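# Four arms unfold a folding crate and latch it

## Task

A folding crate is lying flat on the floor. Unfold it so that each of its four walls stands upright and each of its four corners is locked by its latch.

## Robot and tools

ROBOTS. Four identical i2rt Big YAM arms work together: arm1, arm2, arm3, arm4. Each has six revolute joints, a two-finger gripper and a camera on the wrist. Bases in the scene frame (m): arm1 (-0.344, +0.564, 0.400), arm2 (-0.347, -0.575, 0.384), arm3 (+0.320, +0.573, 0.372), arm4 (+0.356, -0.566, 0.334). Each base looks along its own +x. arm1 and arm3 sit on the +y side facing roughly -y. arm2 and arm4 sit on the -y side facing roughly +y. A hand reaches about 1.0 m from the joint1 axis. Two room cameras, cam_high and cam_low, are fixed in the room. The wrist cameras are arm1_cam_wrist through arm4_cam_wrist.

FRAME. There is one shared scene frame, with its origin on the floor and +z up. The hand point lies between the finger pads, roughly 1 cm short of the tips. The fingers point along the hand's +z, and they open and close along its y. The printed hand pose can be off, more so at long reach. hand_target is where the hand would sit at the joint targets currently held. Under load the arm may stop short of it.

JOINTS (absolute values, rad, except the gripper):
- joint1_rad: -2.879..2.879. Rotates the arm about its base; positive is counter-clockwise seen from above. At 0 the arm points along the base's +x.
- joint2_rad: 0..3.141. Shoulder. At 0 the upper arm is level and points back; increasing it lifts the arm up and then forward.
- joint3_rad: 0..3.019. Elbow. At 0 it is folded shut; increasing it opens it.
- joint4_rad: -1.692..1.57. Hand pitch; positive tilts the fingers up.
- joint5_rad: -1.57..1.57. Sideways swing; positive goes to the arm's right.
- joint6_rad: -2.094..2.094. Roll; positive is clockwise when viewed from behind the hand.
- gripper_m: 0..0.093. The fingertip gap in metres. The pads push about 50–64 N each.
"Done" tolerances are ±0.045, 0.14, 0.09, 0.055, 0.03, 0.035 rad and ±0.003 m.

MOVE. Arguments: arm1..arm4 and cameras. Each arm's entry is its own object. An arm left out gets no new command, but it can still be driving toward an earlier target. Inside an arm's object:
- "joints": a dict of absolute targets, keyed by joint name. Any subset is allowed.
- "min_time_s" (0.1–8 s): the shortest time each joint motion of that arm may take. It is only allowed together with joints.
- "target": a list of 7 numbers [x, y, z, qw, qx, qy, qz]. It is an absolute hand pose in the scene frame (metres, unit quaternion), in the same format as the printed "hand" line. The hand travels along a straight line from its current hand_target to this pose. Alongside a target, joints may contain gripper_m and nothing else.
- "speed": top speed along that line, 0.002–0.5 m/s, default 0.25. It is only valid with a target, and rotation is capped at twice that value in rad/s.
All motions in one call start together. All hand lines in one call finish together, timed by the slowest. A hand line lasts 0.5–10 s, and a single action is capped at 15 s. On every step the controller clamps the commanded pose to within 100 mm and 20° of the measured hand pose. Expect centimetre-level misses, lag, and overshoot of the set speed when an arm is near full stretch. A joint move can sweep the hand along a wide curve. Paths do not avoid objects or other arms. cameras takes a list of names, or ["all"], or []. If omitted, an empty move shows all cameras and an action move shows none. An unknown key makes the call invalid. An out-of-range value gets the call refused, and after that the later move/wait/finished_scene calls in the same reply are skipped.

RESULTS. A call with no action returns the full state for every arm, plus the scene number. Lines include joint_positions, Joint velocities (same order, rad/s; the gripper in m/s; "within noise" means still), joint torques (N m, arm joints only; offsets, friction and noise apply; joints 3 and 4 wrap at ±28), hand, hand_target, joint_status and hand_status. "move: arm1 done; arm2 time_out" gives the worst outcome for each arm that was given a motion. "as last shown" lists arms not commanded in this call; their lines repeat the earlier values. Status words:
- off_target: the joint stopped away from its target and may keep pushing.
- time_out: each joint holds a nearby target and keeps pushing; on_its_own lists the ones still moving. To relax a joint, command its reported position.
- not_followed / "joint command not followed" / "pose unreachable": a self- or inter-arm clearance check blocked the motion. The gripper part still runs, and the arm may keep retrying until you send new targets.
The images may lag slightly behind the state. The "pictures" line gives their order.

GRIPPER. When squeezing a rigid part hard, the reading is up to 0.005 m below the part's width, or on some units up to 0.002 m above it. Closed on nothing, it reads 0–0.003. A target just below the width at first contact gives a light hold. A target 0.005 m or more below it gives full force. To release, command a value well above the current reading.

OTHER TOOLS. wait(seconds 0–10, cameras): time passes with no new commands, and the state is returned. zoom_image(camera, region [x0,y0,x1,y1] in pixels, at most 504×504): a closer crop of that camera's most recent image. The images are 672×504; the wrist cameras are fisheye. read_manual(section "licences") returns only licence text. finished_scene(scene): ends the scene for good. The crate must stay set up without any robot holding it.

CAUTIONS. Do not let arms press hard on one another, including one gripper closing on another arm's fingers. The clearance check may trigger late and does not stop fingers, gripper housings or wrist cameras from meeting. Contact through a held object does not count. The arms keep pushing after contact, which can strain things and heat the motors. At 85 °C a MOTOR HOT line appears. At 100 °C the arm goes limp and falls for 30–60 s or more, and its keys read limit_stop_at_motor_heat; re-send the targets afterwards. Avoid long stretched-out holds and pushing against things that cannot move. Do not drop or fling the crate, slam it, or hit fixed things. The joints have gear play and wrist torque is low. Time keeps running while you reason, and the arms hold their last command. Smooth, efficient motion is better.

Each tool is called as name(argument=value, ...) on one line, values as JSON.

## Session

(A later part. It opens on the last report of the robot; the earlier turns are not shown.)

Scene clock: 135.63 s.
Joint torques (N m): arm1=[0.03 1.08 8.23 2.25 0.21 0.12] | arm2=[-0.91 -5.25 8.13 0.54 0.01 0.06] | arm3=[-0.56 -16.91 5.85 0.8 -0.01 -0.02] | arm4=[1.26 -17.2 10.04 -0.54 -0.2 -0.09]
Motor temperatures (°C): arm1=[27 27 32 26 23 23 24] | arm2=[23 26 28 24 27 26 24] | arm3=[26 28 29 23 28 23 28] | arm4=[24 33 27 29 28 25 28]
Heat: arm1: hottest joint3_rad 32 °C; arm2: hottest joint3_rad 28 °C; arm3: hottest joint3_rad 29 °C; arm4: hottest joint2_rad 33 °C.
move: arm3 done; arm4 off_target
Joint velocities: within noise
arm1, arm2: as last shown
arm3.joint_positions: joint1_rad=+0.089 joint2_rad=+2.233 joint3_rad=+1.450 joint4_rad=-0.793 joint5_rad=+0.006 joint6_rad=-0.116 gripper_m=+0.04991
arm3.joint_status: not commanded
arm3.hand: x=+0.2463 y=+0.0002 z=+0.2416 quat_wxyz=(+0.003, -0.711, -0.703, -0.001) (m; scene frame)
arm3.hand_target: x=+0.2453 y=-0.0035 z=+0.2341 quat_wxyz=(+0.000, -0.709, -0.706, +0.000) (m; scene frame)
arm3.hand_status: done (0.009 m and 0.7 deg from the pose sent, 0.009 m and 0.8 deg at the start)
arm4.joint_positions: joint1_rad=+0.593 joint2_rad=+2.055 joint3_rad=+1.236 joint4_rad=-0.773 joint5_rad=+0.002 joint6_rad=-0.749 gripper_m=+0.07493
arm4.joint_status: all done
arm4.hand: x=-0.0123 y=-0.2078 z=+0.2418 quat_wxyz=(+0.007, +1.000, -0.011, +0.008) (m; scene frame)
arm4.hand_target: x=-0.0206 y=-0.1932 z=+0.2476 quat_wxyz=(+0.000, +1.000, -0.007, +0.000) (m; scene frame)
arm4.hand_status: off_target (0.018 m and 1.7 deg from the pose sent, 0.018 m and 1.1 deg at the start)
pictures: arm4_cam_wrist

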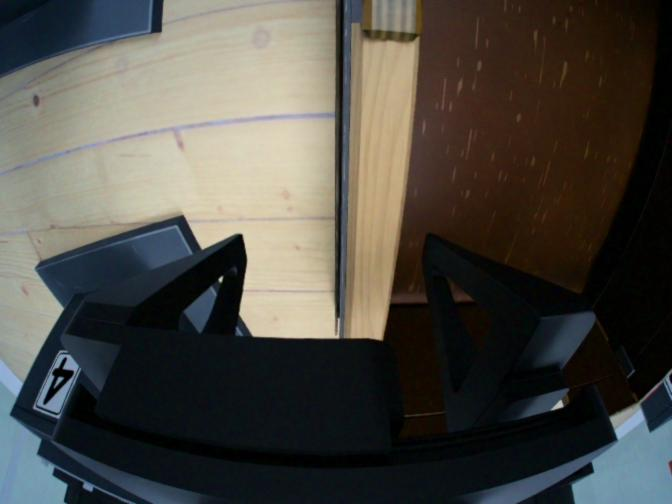

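move(arm3={"target": [0.247, -0.004, 0.40, 0, 0.7071, 0.7071, 0], "speed": 0.15}, arm4={"target": [-0.024, -0.187, 0.40, 0, 1, 0, 0], "speed": 0.15}, cameras=["arm3_cam_wrist", "arm4_cam_wrist", "cam_high", "cam_low"])

zoom_image(camera="cam_high", region=[240, 210, 420, 370])

zoom_image(camera="cam_low", region=[220, 180, 480, 380])

Scene clock: 139.20 s.
Joint torques (N m): arm1=[0.15 1.67 8.28 2.14 0.17 0.12] | arm2=[-0.91 -5.19 8.14 0.54 0.01 0.06] | arm3=[-0.38 -17.96 9.62 -0.12 -0.01 -0.02] | arm4=[1.03 -16.91 12.21 -0.55 -0.2 -0.1]
Motor temperatures (°C): arm1=[27 27 32 26 23 23 24] | arm2=[23 25 28 24 27 26 24] | arm3=[26 28 29 23 28 23 28] | arm4=[24 33 27 29 28 25 28]
Heat: arm1: hottest joint3_rad 32 °C; arm2: hottest joint3_rad 28 °C; arm3: hottest joint3_rad 29 °C; arm4: hottest joint2_rad 33 °C.
move: arm3 off_target; arm4 off_target
Joint velocities: within noise
arm1: as last shown
arm2.joint_positions: joint1_rad=-0.396 joint2_rad=+0.903 joint3_rad=+0.992 joint4_rad=-1.292 joint5_rad=+0.001 joint6_rad=-0.010 gripper_m=+0.04990
arm2.joint_status: not commanded
arm2.hand: x=-0.1890 y=-0.3083 z=+0.6567 quat_wxyz=(-0.160, +0.492, -0.851, -0.090) (m; scene frame)
arm2.hand_target: x=-0.1869 y=-0.3104 z=+0.6607 quat_wxyz=(-0.161, +0.485, -0.855, -0.090) (m; scene frame)
arm2.hand_status: not commanded
arm3.joint_positions: joint1_rad=+0.089 joint2_rad=+2.006 joint3_rad=+1.493 joint4_rad=-1.098 joint5_rad=+0.006 joint6_rad=-0.117 gripper_m=+0.04991
arm3.joint_status: not commanded
arm3.hand: x=+0.2474 y=+0.0121 z=+0.3816 quat_wxyz=(+0.014, -0.710, -0.704, -0.015) (m; scene frame)
arm3.hand_target: x=+0.2469 y=-0.0049 z=+0.4003 quat_wxyz=(+0.000, -0.707, -0.707, +0.000) (m; scene frame)
arm3.hand_status: off_target (0.024 m and 2.4 deg from the pose sent, 0.159 m and 0.7 deg at the start)
arm4.joint_positions: joint1_rad=+0.588 joint2_rad=+1.846 joint3_rad=+1.371 joint4_rad=-1.121 joint5_rad=+0.002 joint6_rad=-0.763 gripper_m=+0.07493
arm4.joint_status: not commanded
arm4.hand: x=-0.0174 y=-0.1994 z=+0.3884 quat_wxyz=(+0.008, +1.000, -0.006, +0.010) (m; scene frame)
arm4.hand_target: x=-0.0245 y=-0.1860 z=+0.3996 quat_wxyz=(+0.000, +1.000, -0.002, +0.000) (m; scene frame)
arm4.hand_status: off_target (0.018 m and 1.6 deg from the pose sent, 0.160 m and 1.7 deg at the start)
pictures: arm3_cam_wrist, arm4_cam_wrist, cam_high, cam_low

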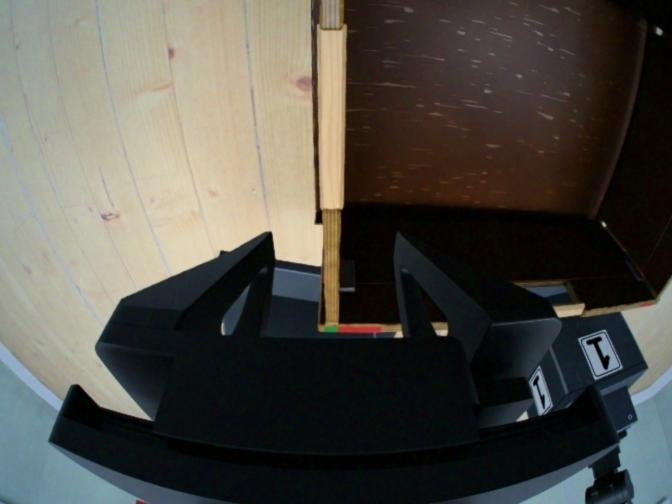

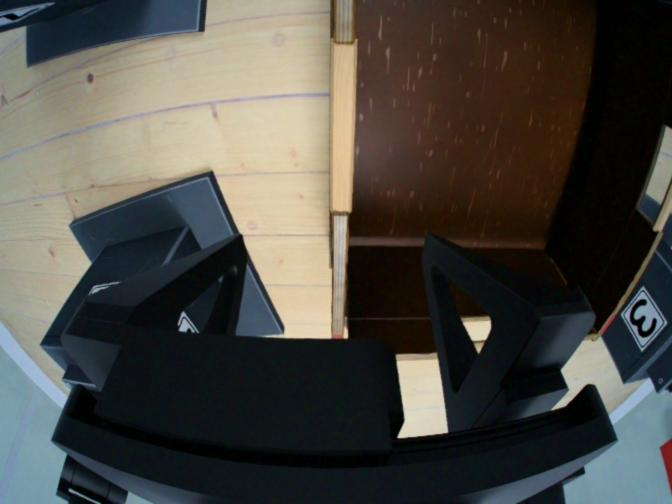

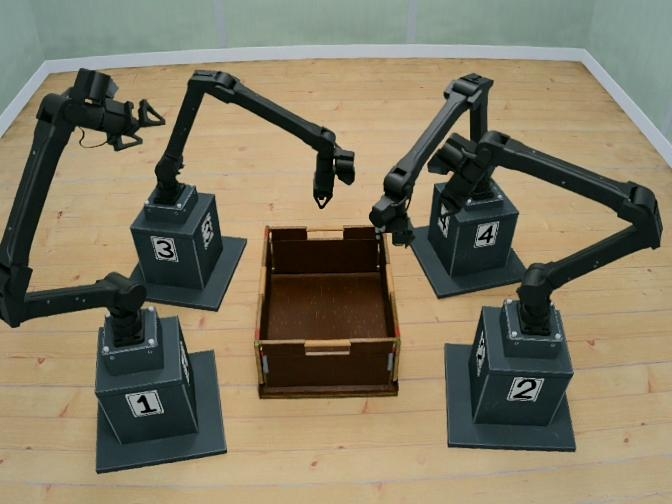

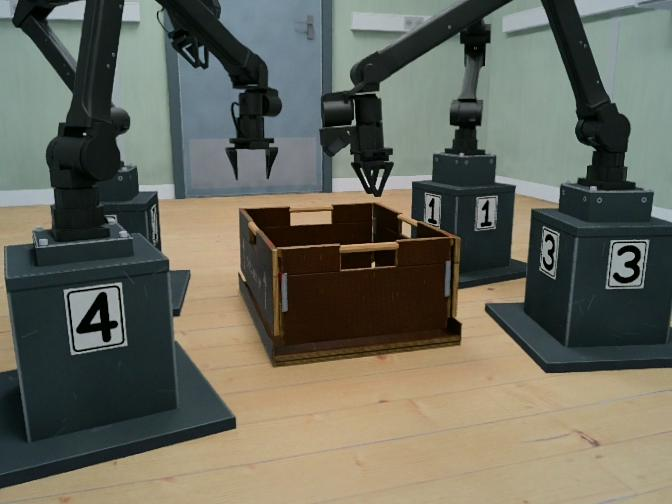

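Scaled by 2.800 from the camera's 672x504 image, which has a finer 960x720 frame.

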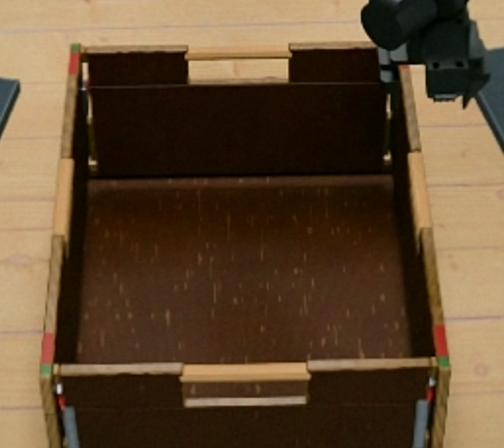

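Scaled by 1.938 from the camera's 672x504 image, which has a finer 960x720 frame.

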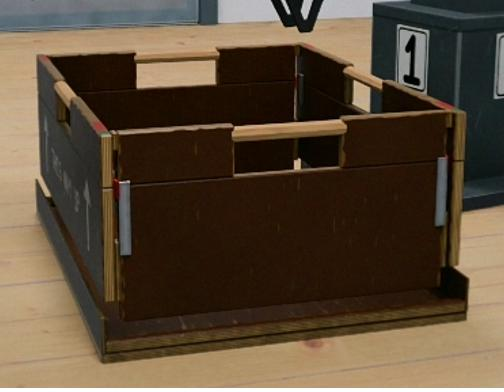

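zoom_image(camera="cam_low", region=[255, 225, 315, 285])

zoom_image(camera="cam_high", region=[245, 325, 295, 375])

zoom_image(camera="cam_high", region=[365, 325, 415, 375])

zoom_image(camera="cam_low", region=[425, 220, 475, 270])

zoom_image(camera="arm3_cam_wrist", region=[280, 270, 400, 360])

Scaled by 8.400 from the camera's 672x504 image, which has a finer 960x720 frame.

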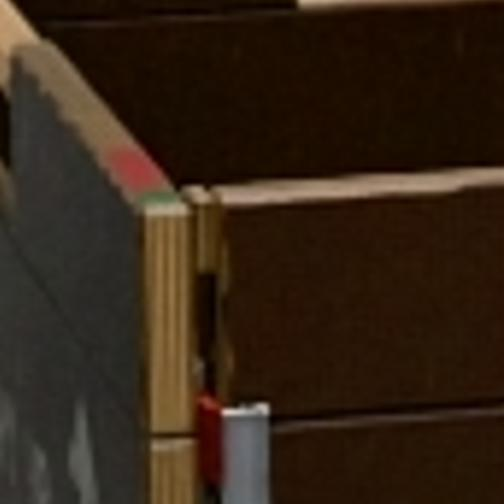

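Scaled by 10.080 from the camera's 672x504 image, which has a finer 960x720 frame.

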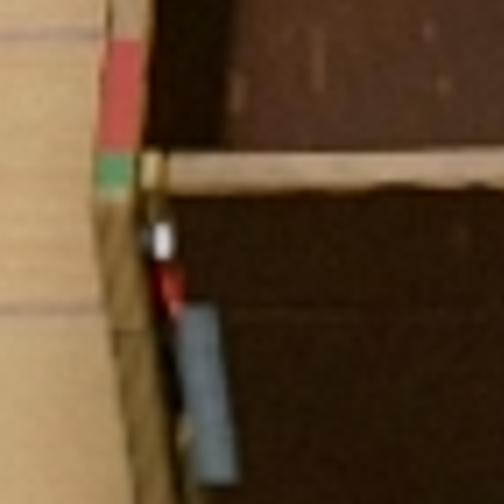

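Scaled by 10.080 from the camera's 672x504 image, which has a finer 960x720 frame.

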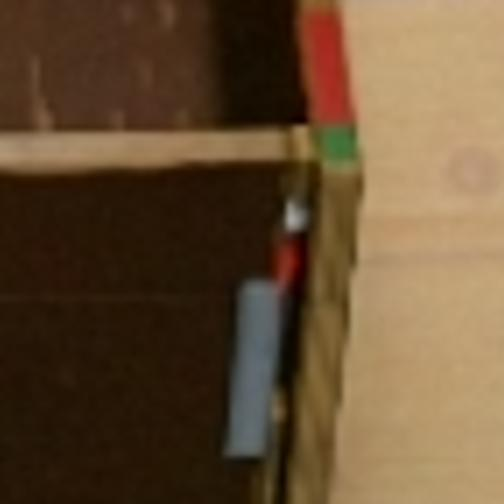

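Scaled by 10.080 from the camera's 672x504 image, which has a finer 960x720 frame.

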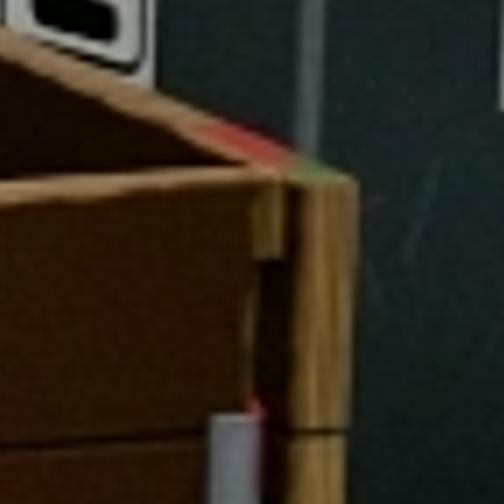

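Scaled by 4.200 from the camera's 672x504 image, which has a finer 960x720 frame.

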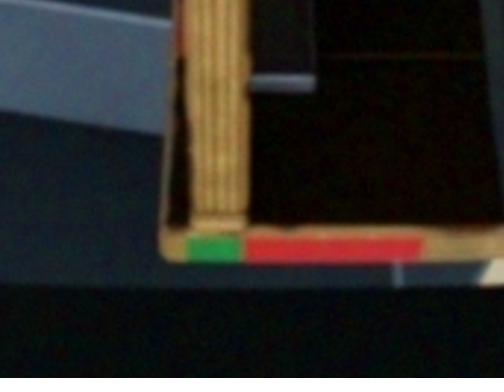

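wait(seconds=0.3, cameras=["arm1_cam_wrist", "arm2_cam_wrist", "arm4_cam_wrist"])

Scene clock: 146.37 s.
Joint torques (N m): arm1=[0.15 1.32 8.13 2.19 0.19 0.14] | arm2=[-0.91 -5.19 8.13 0.55 0 0.06] | arm3=[-0.56 -18.08 9.52 -0.06 0 0.02] | arm4=[1.03 -16.79 12.18 -0.57 -0.2 -0.1]
Motor temperatures (°C): arm1=[27 27 32 26 23 23 24] | arm2=[23 25 28 24 27 26 24] | arm3=[26 29 29 23 28 23 28] | arm4=[24 32 28 29 28 25 27]
Heat: arm1: hottest joint3_rad 32 °C; arm2: hottest joint3_rad 28 °C; arm3: hottest joint2_rad 29 °C; arm4: hottest joint2_rad 32 °C.
Joint velocities: within noise
arm1.joint_positions: joint1_rad=+0.789 joint2_rad=+0.609 joint3_rad=+1.408 joint4_rad=-1.451 joint5_rad=+0.217 joint6_rad=-0.687 gripper_m=+0.09396
arm1.joint_status: not commanded
arm1.hand: x=-0.1883 y=+0.4177 z=+0.9285 quat_wxyz=(-0.292, -0.006, -0.892, +0.344) (m; scene frame)
arm1.hand_target: x=-0.1903 y=+0.4192 z=+0.9383 quat_wxyz=(-0.301, -0.007, -0.887, +0.350) (m; scene frame)
arm1.hand_status: not commanded
arm2.joint_positions: joint1_rad=-0.396 joint2_rad=+0.903 joint3_rad=+0.992 joint4_rad=-1.292 joint5_rad=+0.001 joint6_rad=-0.010 gripper_m=+0.04990
arm2.joint_status: not commanded
arm2.hand: x=-0.1890 y=-0.3083 z=+0.6567 quat_wxyz=(-0.160, +0.492, -0.851, -0.090) (m; scene frame)
arm2.hand_target: x=-0.1869 y=-0.3104 z=+0.6607 quat_wxyz=(-0.161, +0.485, -0.855, -0.090) (m; scene frame)
arm2.hand_status: not commanded
arm3.joint_positions: joint1_rad=+0.089 joint2_rad=+2.006 joint3_rad=+1.493 joint4_rad=-1.098 joint5_rad=+0.006 joint6_rad=-0.117 gripper_m=+0.04991
arm3.joint_status: not commanded
arm3.hand: x=+0.2474 y=+0.0121 z=+0.3816 quat_wxyz=(+0.014, -0.710, -0.704, -0.015) (m; scene frame)
arm3.hand_target: x=+0.2469 y=-0.0049 z=+0.4003 quat_wxyz=(+0.000, -0.707, -0.707, +0.000) (m; scene frame)
arm3.hand_status: off_target (0.024 m and 2.4 deg from the pose sent, 0.159 m and 0.7 deg at the start)
arm4.joint_positions: joint1_rad=+0.588 joint2_rad=+1.846 joint3_rad=+1.371 joint4_rad=-1.121 joint5_rad=+0.002 joint6_rad=-0.763 gripper_m=+0.07493
arm4.joint_status: not commanded
arm4.hand: x=-0.0174 y=-0.1994 z=+0.3884 quat_wxyz=(+0.008, +1.000, -0.006, +0.010) (m; scene frame)
arm4.hand_target: x=-0.0245 y=-0.1860 z=+0.3996 quat_wxyz=(+0.000, +1.000, -0.002, +0.000) (m; scene frame)
arm4.hand_status: off_target (0.018 m and 1.6 deg from the pose sent, 0.160 m and 1.7 deg at the start)
wait: 0.30 s; at rest from the start
pictures: arm1_cam_wrist, arm2_cam_wrist, arm4_cam_wrist

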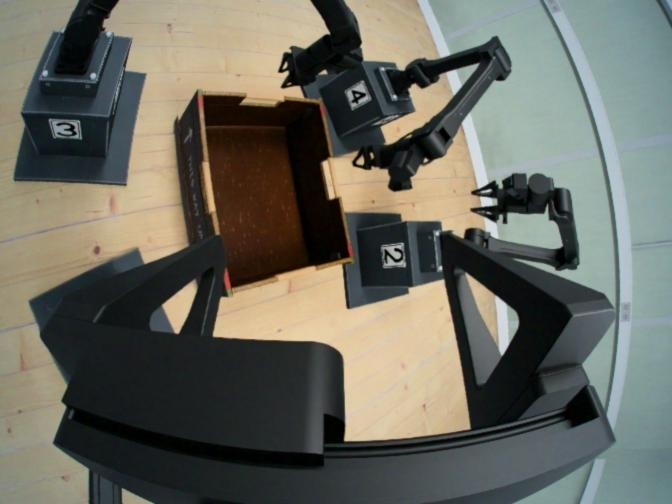

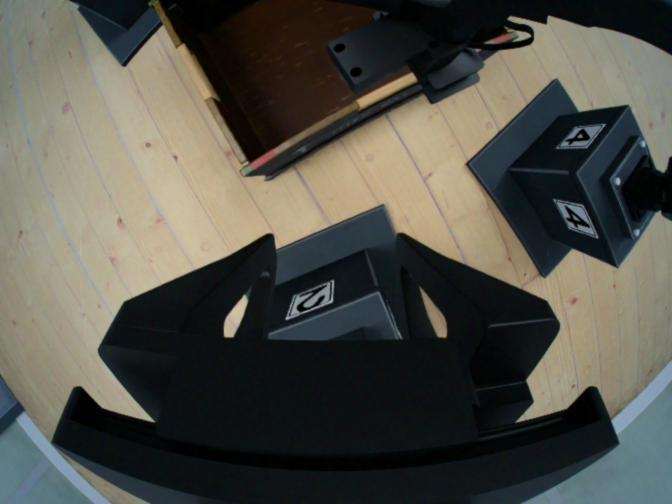

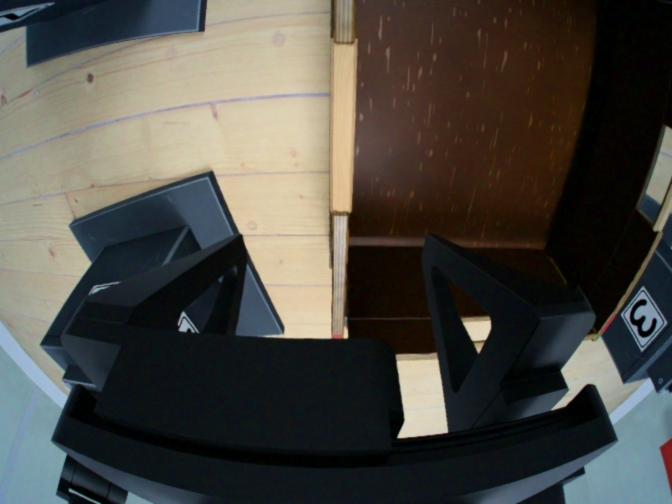

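zoom_image(camera="arm1_cam_wrist", region=[290, 80, 340, 130])

zoom_image(camera="arm2_cam_wrist", region=[460, 10, 540, 70])

zoom_image(camera="arm4_cam_wrist", region=[320, 300, 400, 360])

Scaled by 10.080 from the camera's 672x504 image, which has a finer 960x720 frame.

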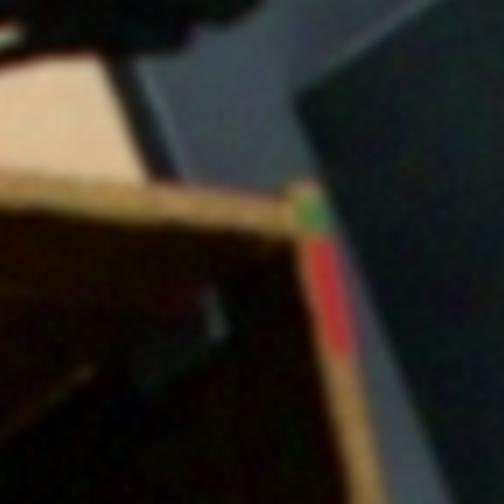

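Scaled by 6.300 from the camera's 672x504 image, which has a finer 960x720 frame.

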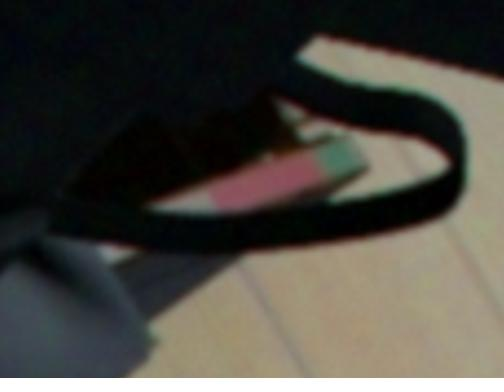

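Scaled by 6.300 from the camera's 672x504 image, which has a finer 960x720 frame.

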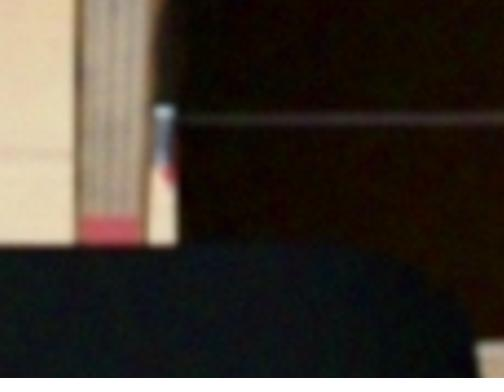

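finished_scene(scene=2)

The scene is finished: the task was done.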